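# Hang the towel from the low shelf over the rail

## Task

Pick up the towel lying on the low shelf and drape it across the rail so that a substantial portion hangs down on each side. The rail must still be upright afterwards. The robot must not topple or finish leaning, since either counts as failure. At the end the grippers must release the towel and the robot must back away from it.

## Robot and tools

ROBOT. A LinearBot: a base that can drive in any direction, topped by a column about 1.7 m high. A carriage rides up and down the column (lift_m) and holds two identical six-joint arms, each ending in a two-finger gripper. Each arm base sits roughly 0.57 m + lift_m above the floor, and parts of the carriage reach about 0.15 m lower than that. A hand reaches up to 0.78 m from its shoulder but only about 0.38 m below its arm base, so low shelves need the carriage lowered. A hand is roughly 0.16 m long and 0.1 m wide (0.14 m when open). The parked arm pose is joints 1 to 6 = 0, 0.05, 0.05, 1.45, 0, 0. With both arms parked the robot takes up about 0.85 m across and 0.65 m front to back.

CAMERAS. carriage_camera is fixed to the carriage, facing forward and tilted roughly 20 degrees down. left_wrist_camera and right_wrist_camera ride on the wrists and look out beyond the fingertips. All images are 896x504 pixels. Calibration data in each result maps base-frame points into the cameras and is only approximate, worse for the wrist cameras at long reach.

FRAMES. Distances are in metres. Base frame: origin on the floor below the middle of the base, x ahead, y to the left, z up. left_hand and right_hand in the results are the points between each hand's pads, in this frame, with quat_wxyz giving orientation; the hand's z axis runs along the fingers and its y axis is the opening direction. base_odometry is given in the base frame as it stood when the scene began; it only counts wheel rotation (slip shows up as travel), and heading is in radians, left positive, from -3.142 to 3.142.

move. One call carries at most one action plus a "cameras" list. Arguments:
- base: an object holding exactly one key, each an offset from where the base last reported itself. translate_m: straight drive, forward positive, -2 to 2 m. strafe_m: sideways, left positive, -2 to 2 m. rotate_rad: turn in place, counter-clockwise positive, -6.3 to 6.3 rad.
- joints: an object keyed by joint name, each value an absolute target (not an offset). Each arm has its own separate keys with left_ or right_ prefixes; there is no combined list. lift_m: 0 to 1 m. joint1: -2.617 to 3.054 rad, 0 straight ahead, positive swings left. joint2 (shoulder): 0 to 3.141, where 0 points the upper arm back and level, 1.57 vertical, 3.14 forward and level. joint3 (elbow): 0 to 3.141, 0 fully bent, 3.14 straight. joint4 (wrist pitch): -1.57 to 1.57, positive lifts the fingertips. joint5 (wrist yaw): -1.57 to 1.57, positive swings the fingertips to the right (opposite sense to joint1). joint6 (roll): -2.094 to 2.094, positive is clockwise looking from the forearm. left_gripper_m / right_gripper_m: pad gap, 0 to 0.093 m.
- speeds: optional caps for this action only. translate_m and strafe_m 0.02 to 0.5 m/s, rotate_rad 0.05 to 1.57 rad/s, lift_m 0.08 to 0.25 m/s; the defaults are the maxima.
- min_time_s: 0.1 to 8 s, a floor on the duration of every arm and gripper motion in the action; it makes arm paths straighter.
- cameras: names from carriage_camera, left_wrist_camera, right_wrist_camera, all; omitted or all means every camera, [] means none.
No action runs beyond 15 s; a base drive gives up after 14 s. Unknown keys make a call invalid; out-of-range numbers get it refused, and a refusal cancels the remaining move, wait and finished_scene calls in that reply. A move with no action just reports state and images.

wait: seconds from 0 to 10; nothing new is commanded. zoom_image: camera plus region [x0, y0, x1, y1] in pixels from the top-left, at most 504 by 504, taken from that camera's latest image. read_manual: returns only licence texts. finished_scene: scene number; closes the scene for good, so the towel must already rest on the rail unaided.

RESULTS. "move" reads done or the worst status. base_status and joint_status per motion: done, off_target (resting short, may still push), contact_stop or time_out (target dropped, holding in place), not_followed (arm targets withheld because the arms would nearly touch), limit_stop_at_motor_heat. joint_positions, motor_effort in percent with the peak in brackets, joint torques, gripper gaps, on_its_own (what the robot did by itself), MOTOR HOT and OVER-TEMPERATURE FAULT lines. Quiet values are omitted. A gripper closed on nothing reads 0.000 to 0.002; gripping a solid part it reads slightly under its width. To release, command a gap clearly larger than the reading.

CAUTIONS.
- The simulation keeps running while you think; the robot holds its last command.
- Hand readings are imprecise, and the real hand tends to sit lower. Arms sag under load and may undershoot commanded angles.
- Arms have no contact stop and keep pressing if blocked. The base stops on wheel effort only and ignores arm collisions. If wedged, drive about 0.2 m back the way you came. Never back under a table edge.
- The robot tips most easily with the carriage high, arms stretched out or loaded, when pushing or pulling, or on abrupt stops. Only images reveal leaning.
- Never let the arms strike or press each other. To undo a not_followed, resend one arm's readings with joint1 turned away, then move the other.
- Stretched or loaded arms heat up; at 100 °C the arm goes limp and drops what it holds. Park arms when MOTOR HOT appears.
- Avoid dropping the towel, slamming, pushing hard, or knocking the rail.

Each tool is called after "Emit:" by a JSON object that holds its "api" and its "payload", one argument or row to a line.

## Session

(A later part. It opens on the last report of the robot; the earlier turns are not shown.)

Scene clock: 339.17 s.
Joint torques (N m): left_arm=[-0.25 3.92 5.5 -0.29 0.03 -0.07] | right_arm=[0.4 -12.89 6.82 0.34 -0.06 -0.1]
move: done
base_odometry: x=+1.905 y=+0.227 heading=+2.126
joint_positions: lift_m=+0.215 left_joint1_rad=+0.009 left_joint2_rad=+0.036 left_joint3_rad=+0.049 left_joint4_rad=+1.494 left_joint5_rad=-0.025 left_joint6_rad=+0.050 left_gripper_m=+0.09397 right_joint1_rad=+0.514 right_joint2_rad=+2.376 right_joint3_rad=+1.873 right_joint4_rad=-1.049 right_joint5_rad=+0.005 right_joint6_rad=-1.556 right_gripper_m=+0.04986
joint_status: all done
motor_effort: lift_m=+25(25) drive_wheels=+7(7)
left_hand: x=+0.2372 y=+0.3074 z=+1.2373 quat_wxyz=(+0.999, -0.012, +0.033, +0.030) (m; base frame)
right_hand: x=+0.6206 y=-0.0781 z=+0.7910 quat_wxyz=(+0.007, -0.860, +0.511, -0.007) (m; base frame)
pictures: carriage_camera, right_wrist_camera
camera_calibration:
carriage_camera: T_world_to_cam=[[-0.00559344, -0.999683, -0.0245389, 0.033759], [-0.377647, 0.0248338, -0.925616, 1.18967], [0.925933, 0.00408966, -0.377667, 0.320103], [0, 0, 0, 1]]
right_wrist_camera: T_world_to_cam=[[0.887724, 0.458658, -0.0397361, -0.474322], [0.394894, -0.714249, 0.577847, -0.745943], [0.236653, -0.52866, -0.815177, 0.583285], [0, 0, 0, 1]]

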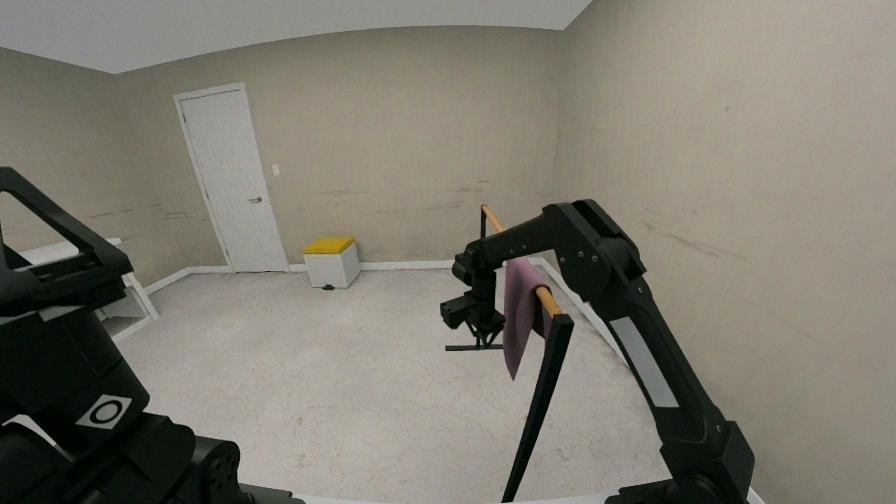

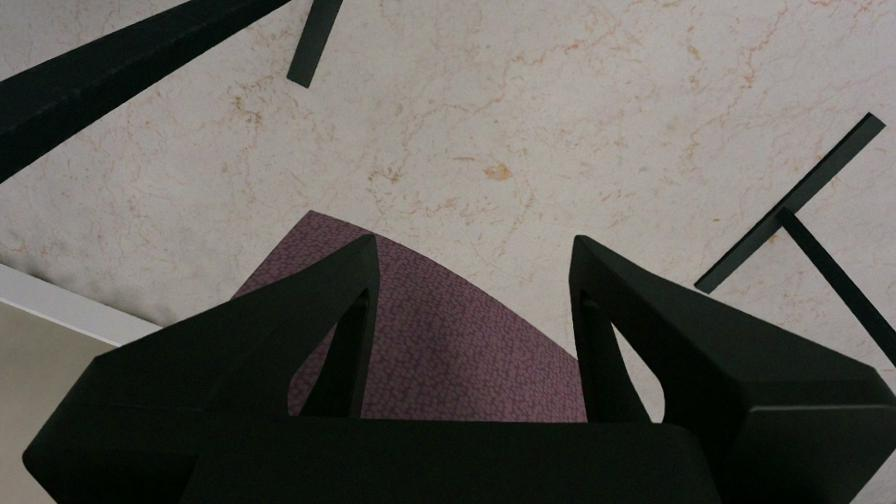

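Emit:
{"api": "move", "payload": {
  "joints": {"lift_m": 0.3, "right_joint1_rad": 0.62},
  "speeds": {"lift_m": 0.08},
  "min_time_s": 1.5,
  "cameras": ["carriage_camera", "right_wrist_camera"]
}}

Emit:
{"api": "move", "payload": {
  "joints": {"lift_m": 0.45, "right_joint1_rad": 0.9},
  "speeds": {"lift_m": 0.15},
  "min_time_s": 1.5,
  "cameras": ["carriage_camera", "right_wrist_camera"]
}}

Scene clock: 345.87 s.
Joint torques (N m): left_arm=[-0.27 3.92 5.61 -0.29 0.05 -0.08] | right_arm=[0.4 -13.05 6.65 0.32 -0.06 -0.09]
move: done
base_odometry: x=+1.905 y=+0.227 heading=+2.126
joint_positions: lift_m=+0.300 left_joint1_rad=+0.009 left_joint2_rad=+0.036 left_joint3_rad=+0.049 left_joint4_rad=+1.494 left_joint5_rad=-0.025 left_joint6_rad=+0.050 left_gripper_m=+0.09397 right_joint1_rad=+0.614 right_joint2_rad=+2.378 right_joint3_rad=+1.874 right_joint4_rad=-1.048 right_joint5_rad=+0.004 right_joint6_rad=-1.556 right_gripper_m=+0.04986
joint_status: all done
motor_effort: lift_m=+25(29) drive_wheels=+7(7)
left_hand: x=+0.2372 y=+0.3074 z=+1.3223 quat_wxyz=(+0.999, -0.012, +0.033, +0.030) (m; base frame)
right_hand: x=+0.5963 y=-0.0392 z=+0.8755 quat_wxyz=(+0.007, -0.884, +0.467, -0.006) (m; base frame)
pictures: carriage_camera, right_wrist_camera
camera_calibration:
carriage_camera: T_world_to_cam=[[-0.00559344, -0.999683, -0.0245389, 0.035845], [-0.377647, 0.0248338, -0.925616, 1.26836], [0.925933, 0.00408966, -0.377667, 0.352208], [0, 0, 0, 1]]
right_wrist_camera: T_world_to_cam=[[0.837516, 0.544965, -0.0397502, -0.433946], [0.464323, -0.671458, 0.577536, -0.796838], [0.288046, -0.502152, -0.815397, 0.649112], [0, 0, 0, 1]]

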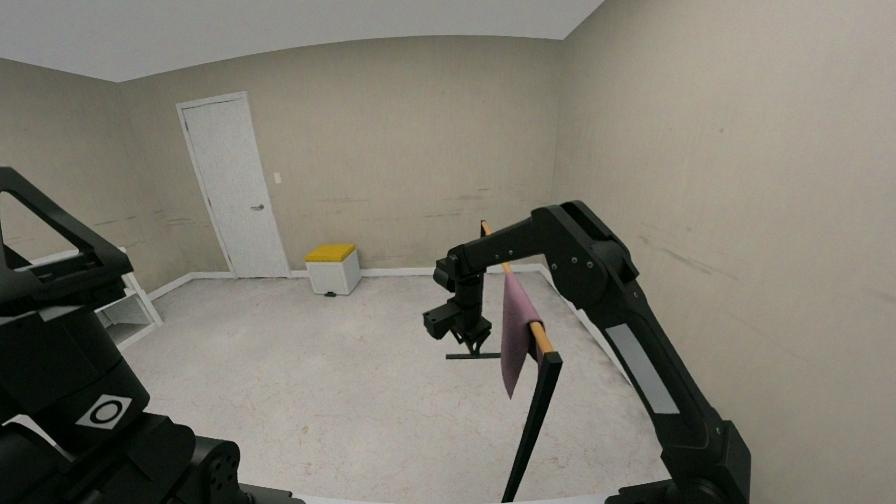

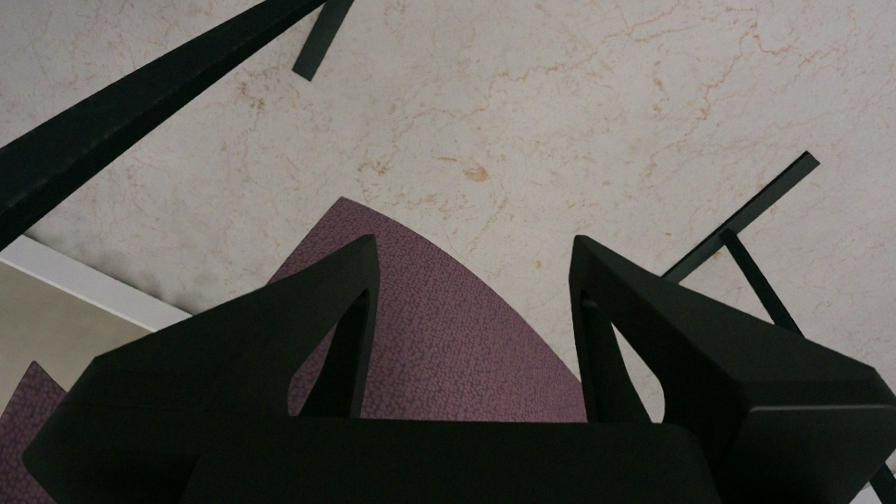

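Scene clock: 347.67 s.
Joint torques (N m): left_arm=[-0.24 3.89 5.48 -0.29 0.06 -0.08] | right_arm=[0.27 -13.46 6.65 0.32 -0.05 -0.1]
move: done
base_odometry: x=+1.905 y=+0.227 heading=+2.126
joint_positions: lift_m=+0.450 left_joint1_rad=+0.009 left_joint2_rad=+0.036 left_joint3_rad=+0.049 left_joint4_rad=+1.494 left_joint5_rad=-0.025 left_joint6_rad=+0.050 left_gripper_m=+0.09397 right_joint1_rad=+0.895 right_joint2_rad=+2.379 right_joint3_rad=+1.875 right_joint4_rad=-1.048 right_joint5_rad=+0.004 right_joint6_rad=-1.556 right_gripper_m=+0.04986
joint_status: all done
motor_effort: lift_m=+25(30) drive_wheels=+7(7)
left_hand: x=+0.2372 y=+0.3074 z=+1.4723 quat_wxyz=(+0.999, -0.012, +0.033, +0.030) (m; base frame)
right_hand: x=+0.5083 y=+0.0550 z=+1.0250 quat_wxyz=(+0.008, -0.941, +0.338, -0.005) (m; base frame)
pictures: carriage_camera, right_wrist_camera
camera_calibration:
carriage_camera: T_world_to_cam=[[-0.00559344, -0.999683, -0.0245389, 0.0395262], [-0.377647, 0.0248338, -0.925616, 1.40721], [0.925933, 0.00408966, -0.377667, 0.408863], [0, 0, 0, 1]]
right_wrist_camera: T_world_to_cam=[[0.653096, 0.75621, -0.0401594, -0.323061], [0.63308, -0.516118, 0.576916, -0.872741], [0.415542, -0.402205, -0.815816, 0.77375], [0, 0, 0, 1]]

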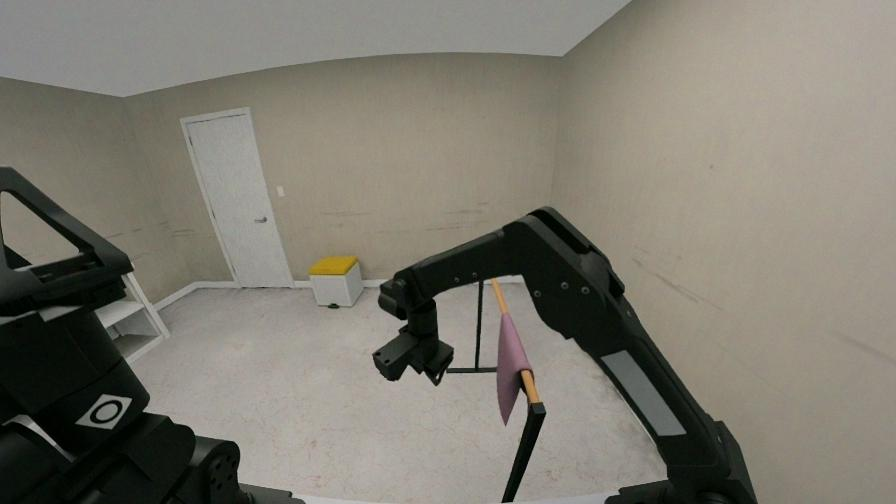

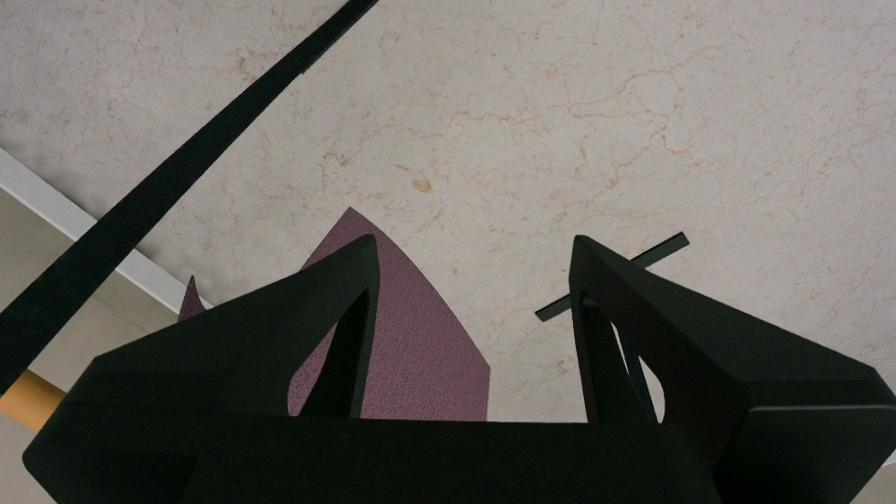

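Emit:
{"api": "move", "payload": {
  "base": {"translate_m": -0.4},
  "speeds": {"translate_m": 0.25},
  "cameras": ["carriage_camera"]
}}

Emit:
{"api": "move", "payload": {
  "joints": {"right_joint2_rad": 1.5, "right_joint3_rad": 1.16, "right_joint4_rad": -1.231, "right_joint6_rad": 0},
  "min_time_s": 1.5,
  "cameras": []
}}

Emit:
{"api": "move", "payload": {
  "joints": {"right_joint1_rad": 0, "right_joint2_rad": 0.05, "right_joint3_rad": 0.05, "right_joint4_rad": 1.45, "right_joint5_rad": 0, "right_joint6_rad": 0, "lift_m": 0.25},
  "min_time_s": 2,
  "cameras": ["carriage_camera"]
}}

Scene clock: 357.20 s.
Joint torques (N m): left_arm=[-0.27 3.93 5.57 -0.25 0.03 -0.08] | right_arm=[-0.12 -13.19 6.61 0.23 -0.06 -0.09]
move: done
base_odometry: x=+2.116 y=-0.112 heading=+2.127
base_status: done
joint_positions: lift_m=+0.450 left_joint1_rad=+0.009 left_joint2_rad=+0.036 left_joint3_rad=+0.049 left_joint4_rad=+1.493 left_joint5_rad=-0.025 left_joint6_rad=+0.050 left_gripper_m=+0.09397 right_joint1_rad=+0.899 right_joint2_rad=+2.379 right_joint3_rad=+1.875 right_joint4_rad=-1.040 right_joint5_rad=+0.004 right_joint6_rad=-1.556 right_gripper_m=+0.04986
motor_effort: lift_m=+25(25) drive_wheels=-6(14)
left_hand: x=+0.2374 y=+0.3074 z=+1.4723 quat_wxyz=(+0.999, -0.012, +0.033, +0.030) (m; base frame)
right_hand: x=+0.5083 y=+0.0575 z=+1.0250 quat_wxyz=(+0.012, -0.942, +0.336, -0.006) (m; base frame)
pictures: carriage_camera
camera_calibration:
carriage_camera: T_world_to_cam=[[-0.00559344, -0.999683, -0.0245389, 0.0395262], [-0.377647, 0.0248338, -0.925616, 1.40721], [0.925933, 0.00408966, -0.377667, 0.408863], [0, 0, 0, 1]]

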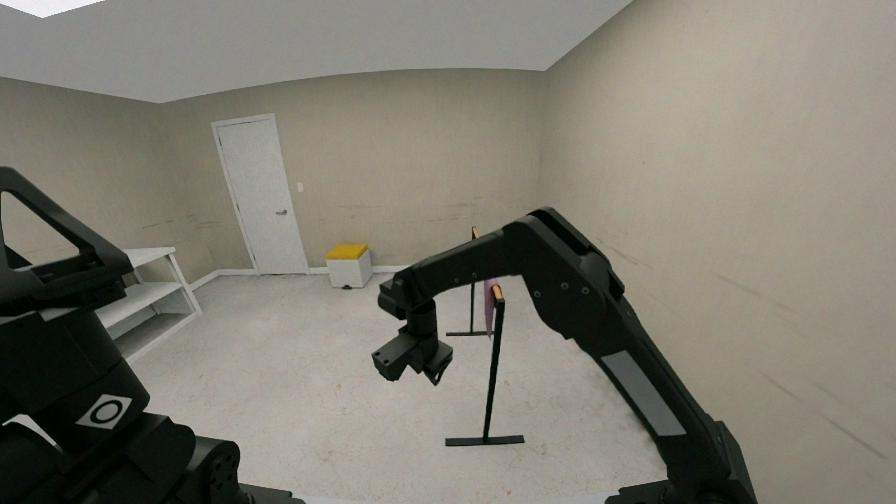

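Scene clock: 359.23 s.
Joint torques (N m): left_arm=[-0.25 3.9 5.61 -0.27 0.05 -0.06] | right_arm=[-0.12 -8.34 5.57 0.16 0.03 0.28]
move: done
base_odometry: x=+2.116 y=-0.112 heading=+2.127
joint_positions: lift_m=+0.450 left_joint1_rad=+0.009 left_joint2_rad=+0.036 left_joint3_rad=+0.049 left_joint4_rad=+1.493 left_joint5_rad=-0.025 left_joint6_rad=+0.050 left_gripper_m=+0.09397 right_joint1_rad=+0.899 right_joint2_rad=+1.520 right_joint3_rad=+1.170 right_joint4_rad=-1.216 right_joint5_rad=+0.004 right_joint6_rad=-0.017 right_gripper_m=+0.04987
joint_status: all done
motor_effort: lift_m=+24(25) drive_wheels=-6(6)
left_hand: x=+0.2374 y=+0.3074 z=+1.4723 quat_wxyz=(+0.999, -0.012, +0.033, +0.030) (m; base frame)
right_hand: x=+0.3822 y=-0.1010 z=+1.1445 quat_wxyz=(+0.003, -0.442, +0.897, -0.001) (m; base frame)
pictures: none

Scene clock: 361.70 s.
Joint torques (N m): left_arm=[-0.25 3.86 5.57 -0.27 0.06 -0.08] | right_arm=[-0.81 2.77 5.04 0.06 0.03 0.23]
move: done
base_odometry: x=+2.116 y=-0.112 heading=+2.127
joint_positions: lift_m=+0.250 left_joint1_rad=+0.009 left_joint2_rad=+0.036 left_joint3_rad=+0.049 left_joint4_rad=+1.493 left_joint5_rad=-0.025 left_joint6_rad=+0.050 left_gripper_m=+0.09397 right_joint1_rad=+0.006 right_joint2_rad=+0.061 right_joint3_rad=+0.059 right_joint4_rad=+1.433 right_joint5_rad=+0.003 right_joint6_rad=-0.014 right_gripper_m=+0.04987
joint_status: all done
motor_effort: lift_m=+20(20) drive_wheels=+7(7)
left_hand: x=+0.2374 y=+0.3074 z=+1.2729 quat_wxyz=(+0.999, -0.012, +0.033, +0.030) (m; base frame)
right_hand: x=+0.2566 y=-0.3032 z=+1.2742 quat_wxyz=(+0.998, +0.001, +0.070, -0.004) (m; base frame)
pictures: carriage_camera
camera_calibration:
carriage_camera: T_world_to_cam=[[-0.00559344, -0.999683, -0.0245389, 0.0346333], [-0.377647, 0.0248338, -0.925616, 1.22265], [0.925933, 0.00408966, -0.377667, 0.333558], [0, 0, 0, 1]]

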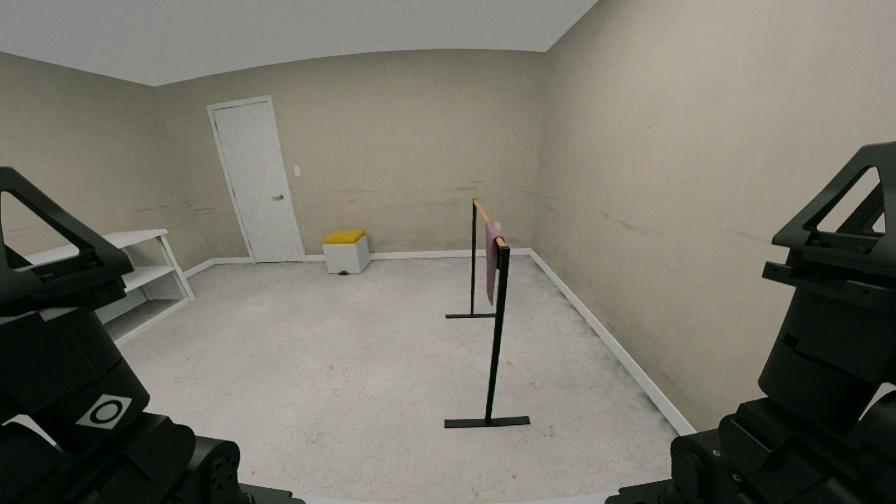

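Emit:
{"api": "zoom_image", "payload": {
  "camera": "carriage_camera",
  "region": [430, 180, 570, 330]
}}

Scaled by 3.360 from the camera's 896x504 image, which has a finer 1280x720 frame.

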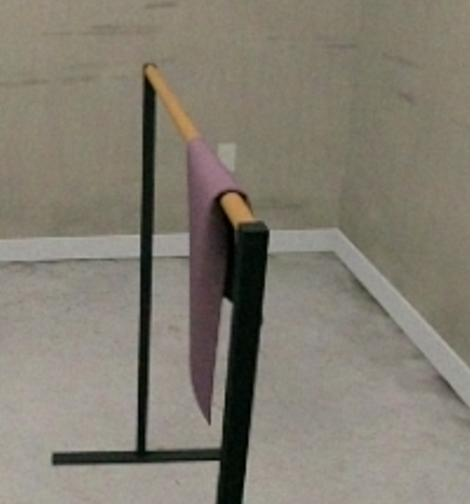

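Emit:
{"api": "move", "payload": {
  "base": {"strafe_m": -0.4},
  "speeds": {"strafe_m": 0.25},
  "cameras": ["carriage_camera"]
}}

Emit:
{"api": "zoom_image", "payload": {
  "camera": "carriage_camera",
  "region": [350, 160, 530, 330]
}}

Scene clock: 377.10 s.
Joint torques (N m): left_arm=[-0.27 3.89 5.59 -0.28 0.06 -0.08] | right_arm=[-0.72 2.65 5.08 0.02 0.06 0.22]
move: done
base_odometry: x=+2.456 y=+0.098 heading=+2.127
base_status: done
joint_positions: lift_m=+0.250 left_joint1_rad=+0.009 left_joint2_rad=+0.036 left_joint3_rad=+0.049 left_joint4_rad=+1.493 left_joint5_rad=-0.025 left_joint6_rad=+0.050 left_gripper_m=+0.09397 right_joint1_rad=+0.005 right_joint2_rad=+0.061 right_joint3_rad=+0.059 right_joint4_rad=+1.437 right_joint5_rad=+0.002 right_joint6_rad=-0.014 right_gripper_m=+0.04987
motor_effort: lift_m=+20(20) drive_wheels=-2(9)
left_hand: x=+0.2374 y=+0.3074 z=+1.2729 quat_wxyz=(+0.999, -0.012, +0.033, +0.030) (m; base frame)
right_hand: x=+0.2557 y=-0.3031 z=+1.2742 quat_wxyz=(+0.998, +0.001, +0.068, -0.005) (m; base frame)
pictures: carriage_camera
camera_calibration:
carriage_camera: T_world_to_cam=[[-0.00559344, -0.999683, -0.0245389, 0.0346333], [-0.377647, 0.0248338, -0.925616, 1.22265], [0.925933, 0.00408966, -0.377667, 0.333558], [0, 0, 0, 1]]

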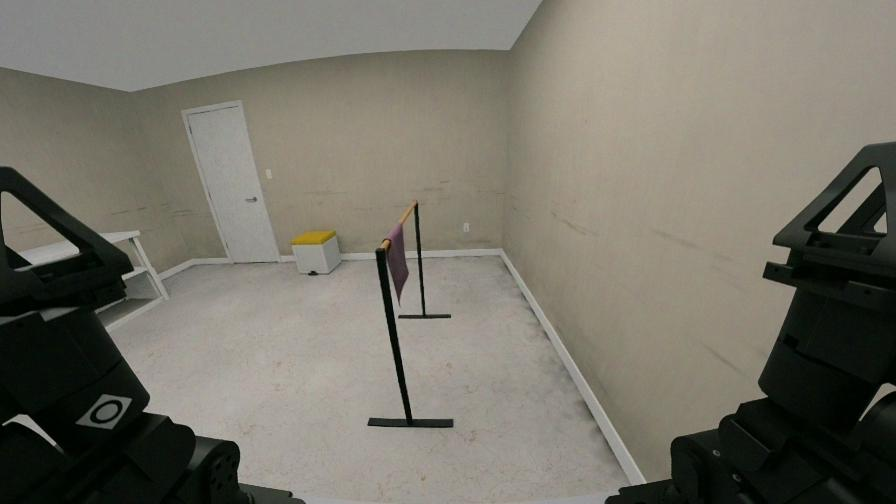

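Scaled by 2.800 from the camera's 896x504 image, which has a finer 1280x720 frame.

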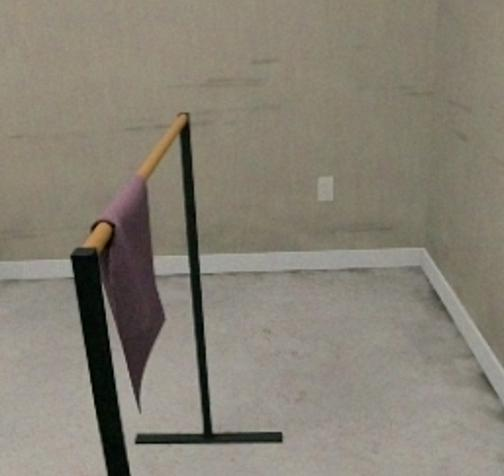

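Emit:
{"api": "finished_scene", "payload": {
  "scene": 2
}}

The scene is finished: the task was done.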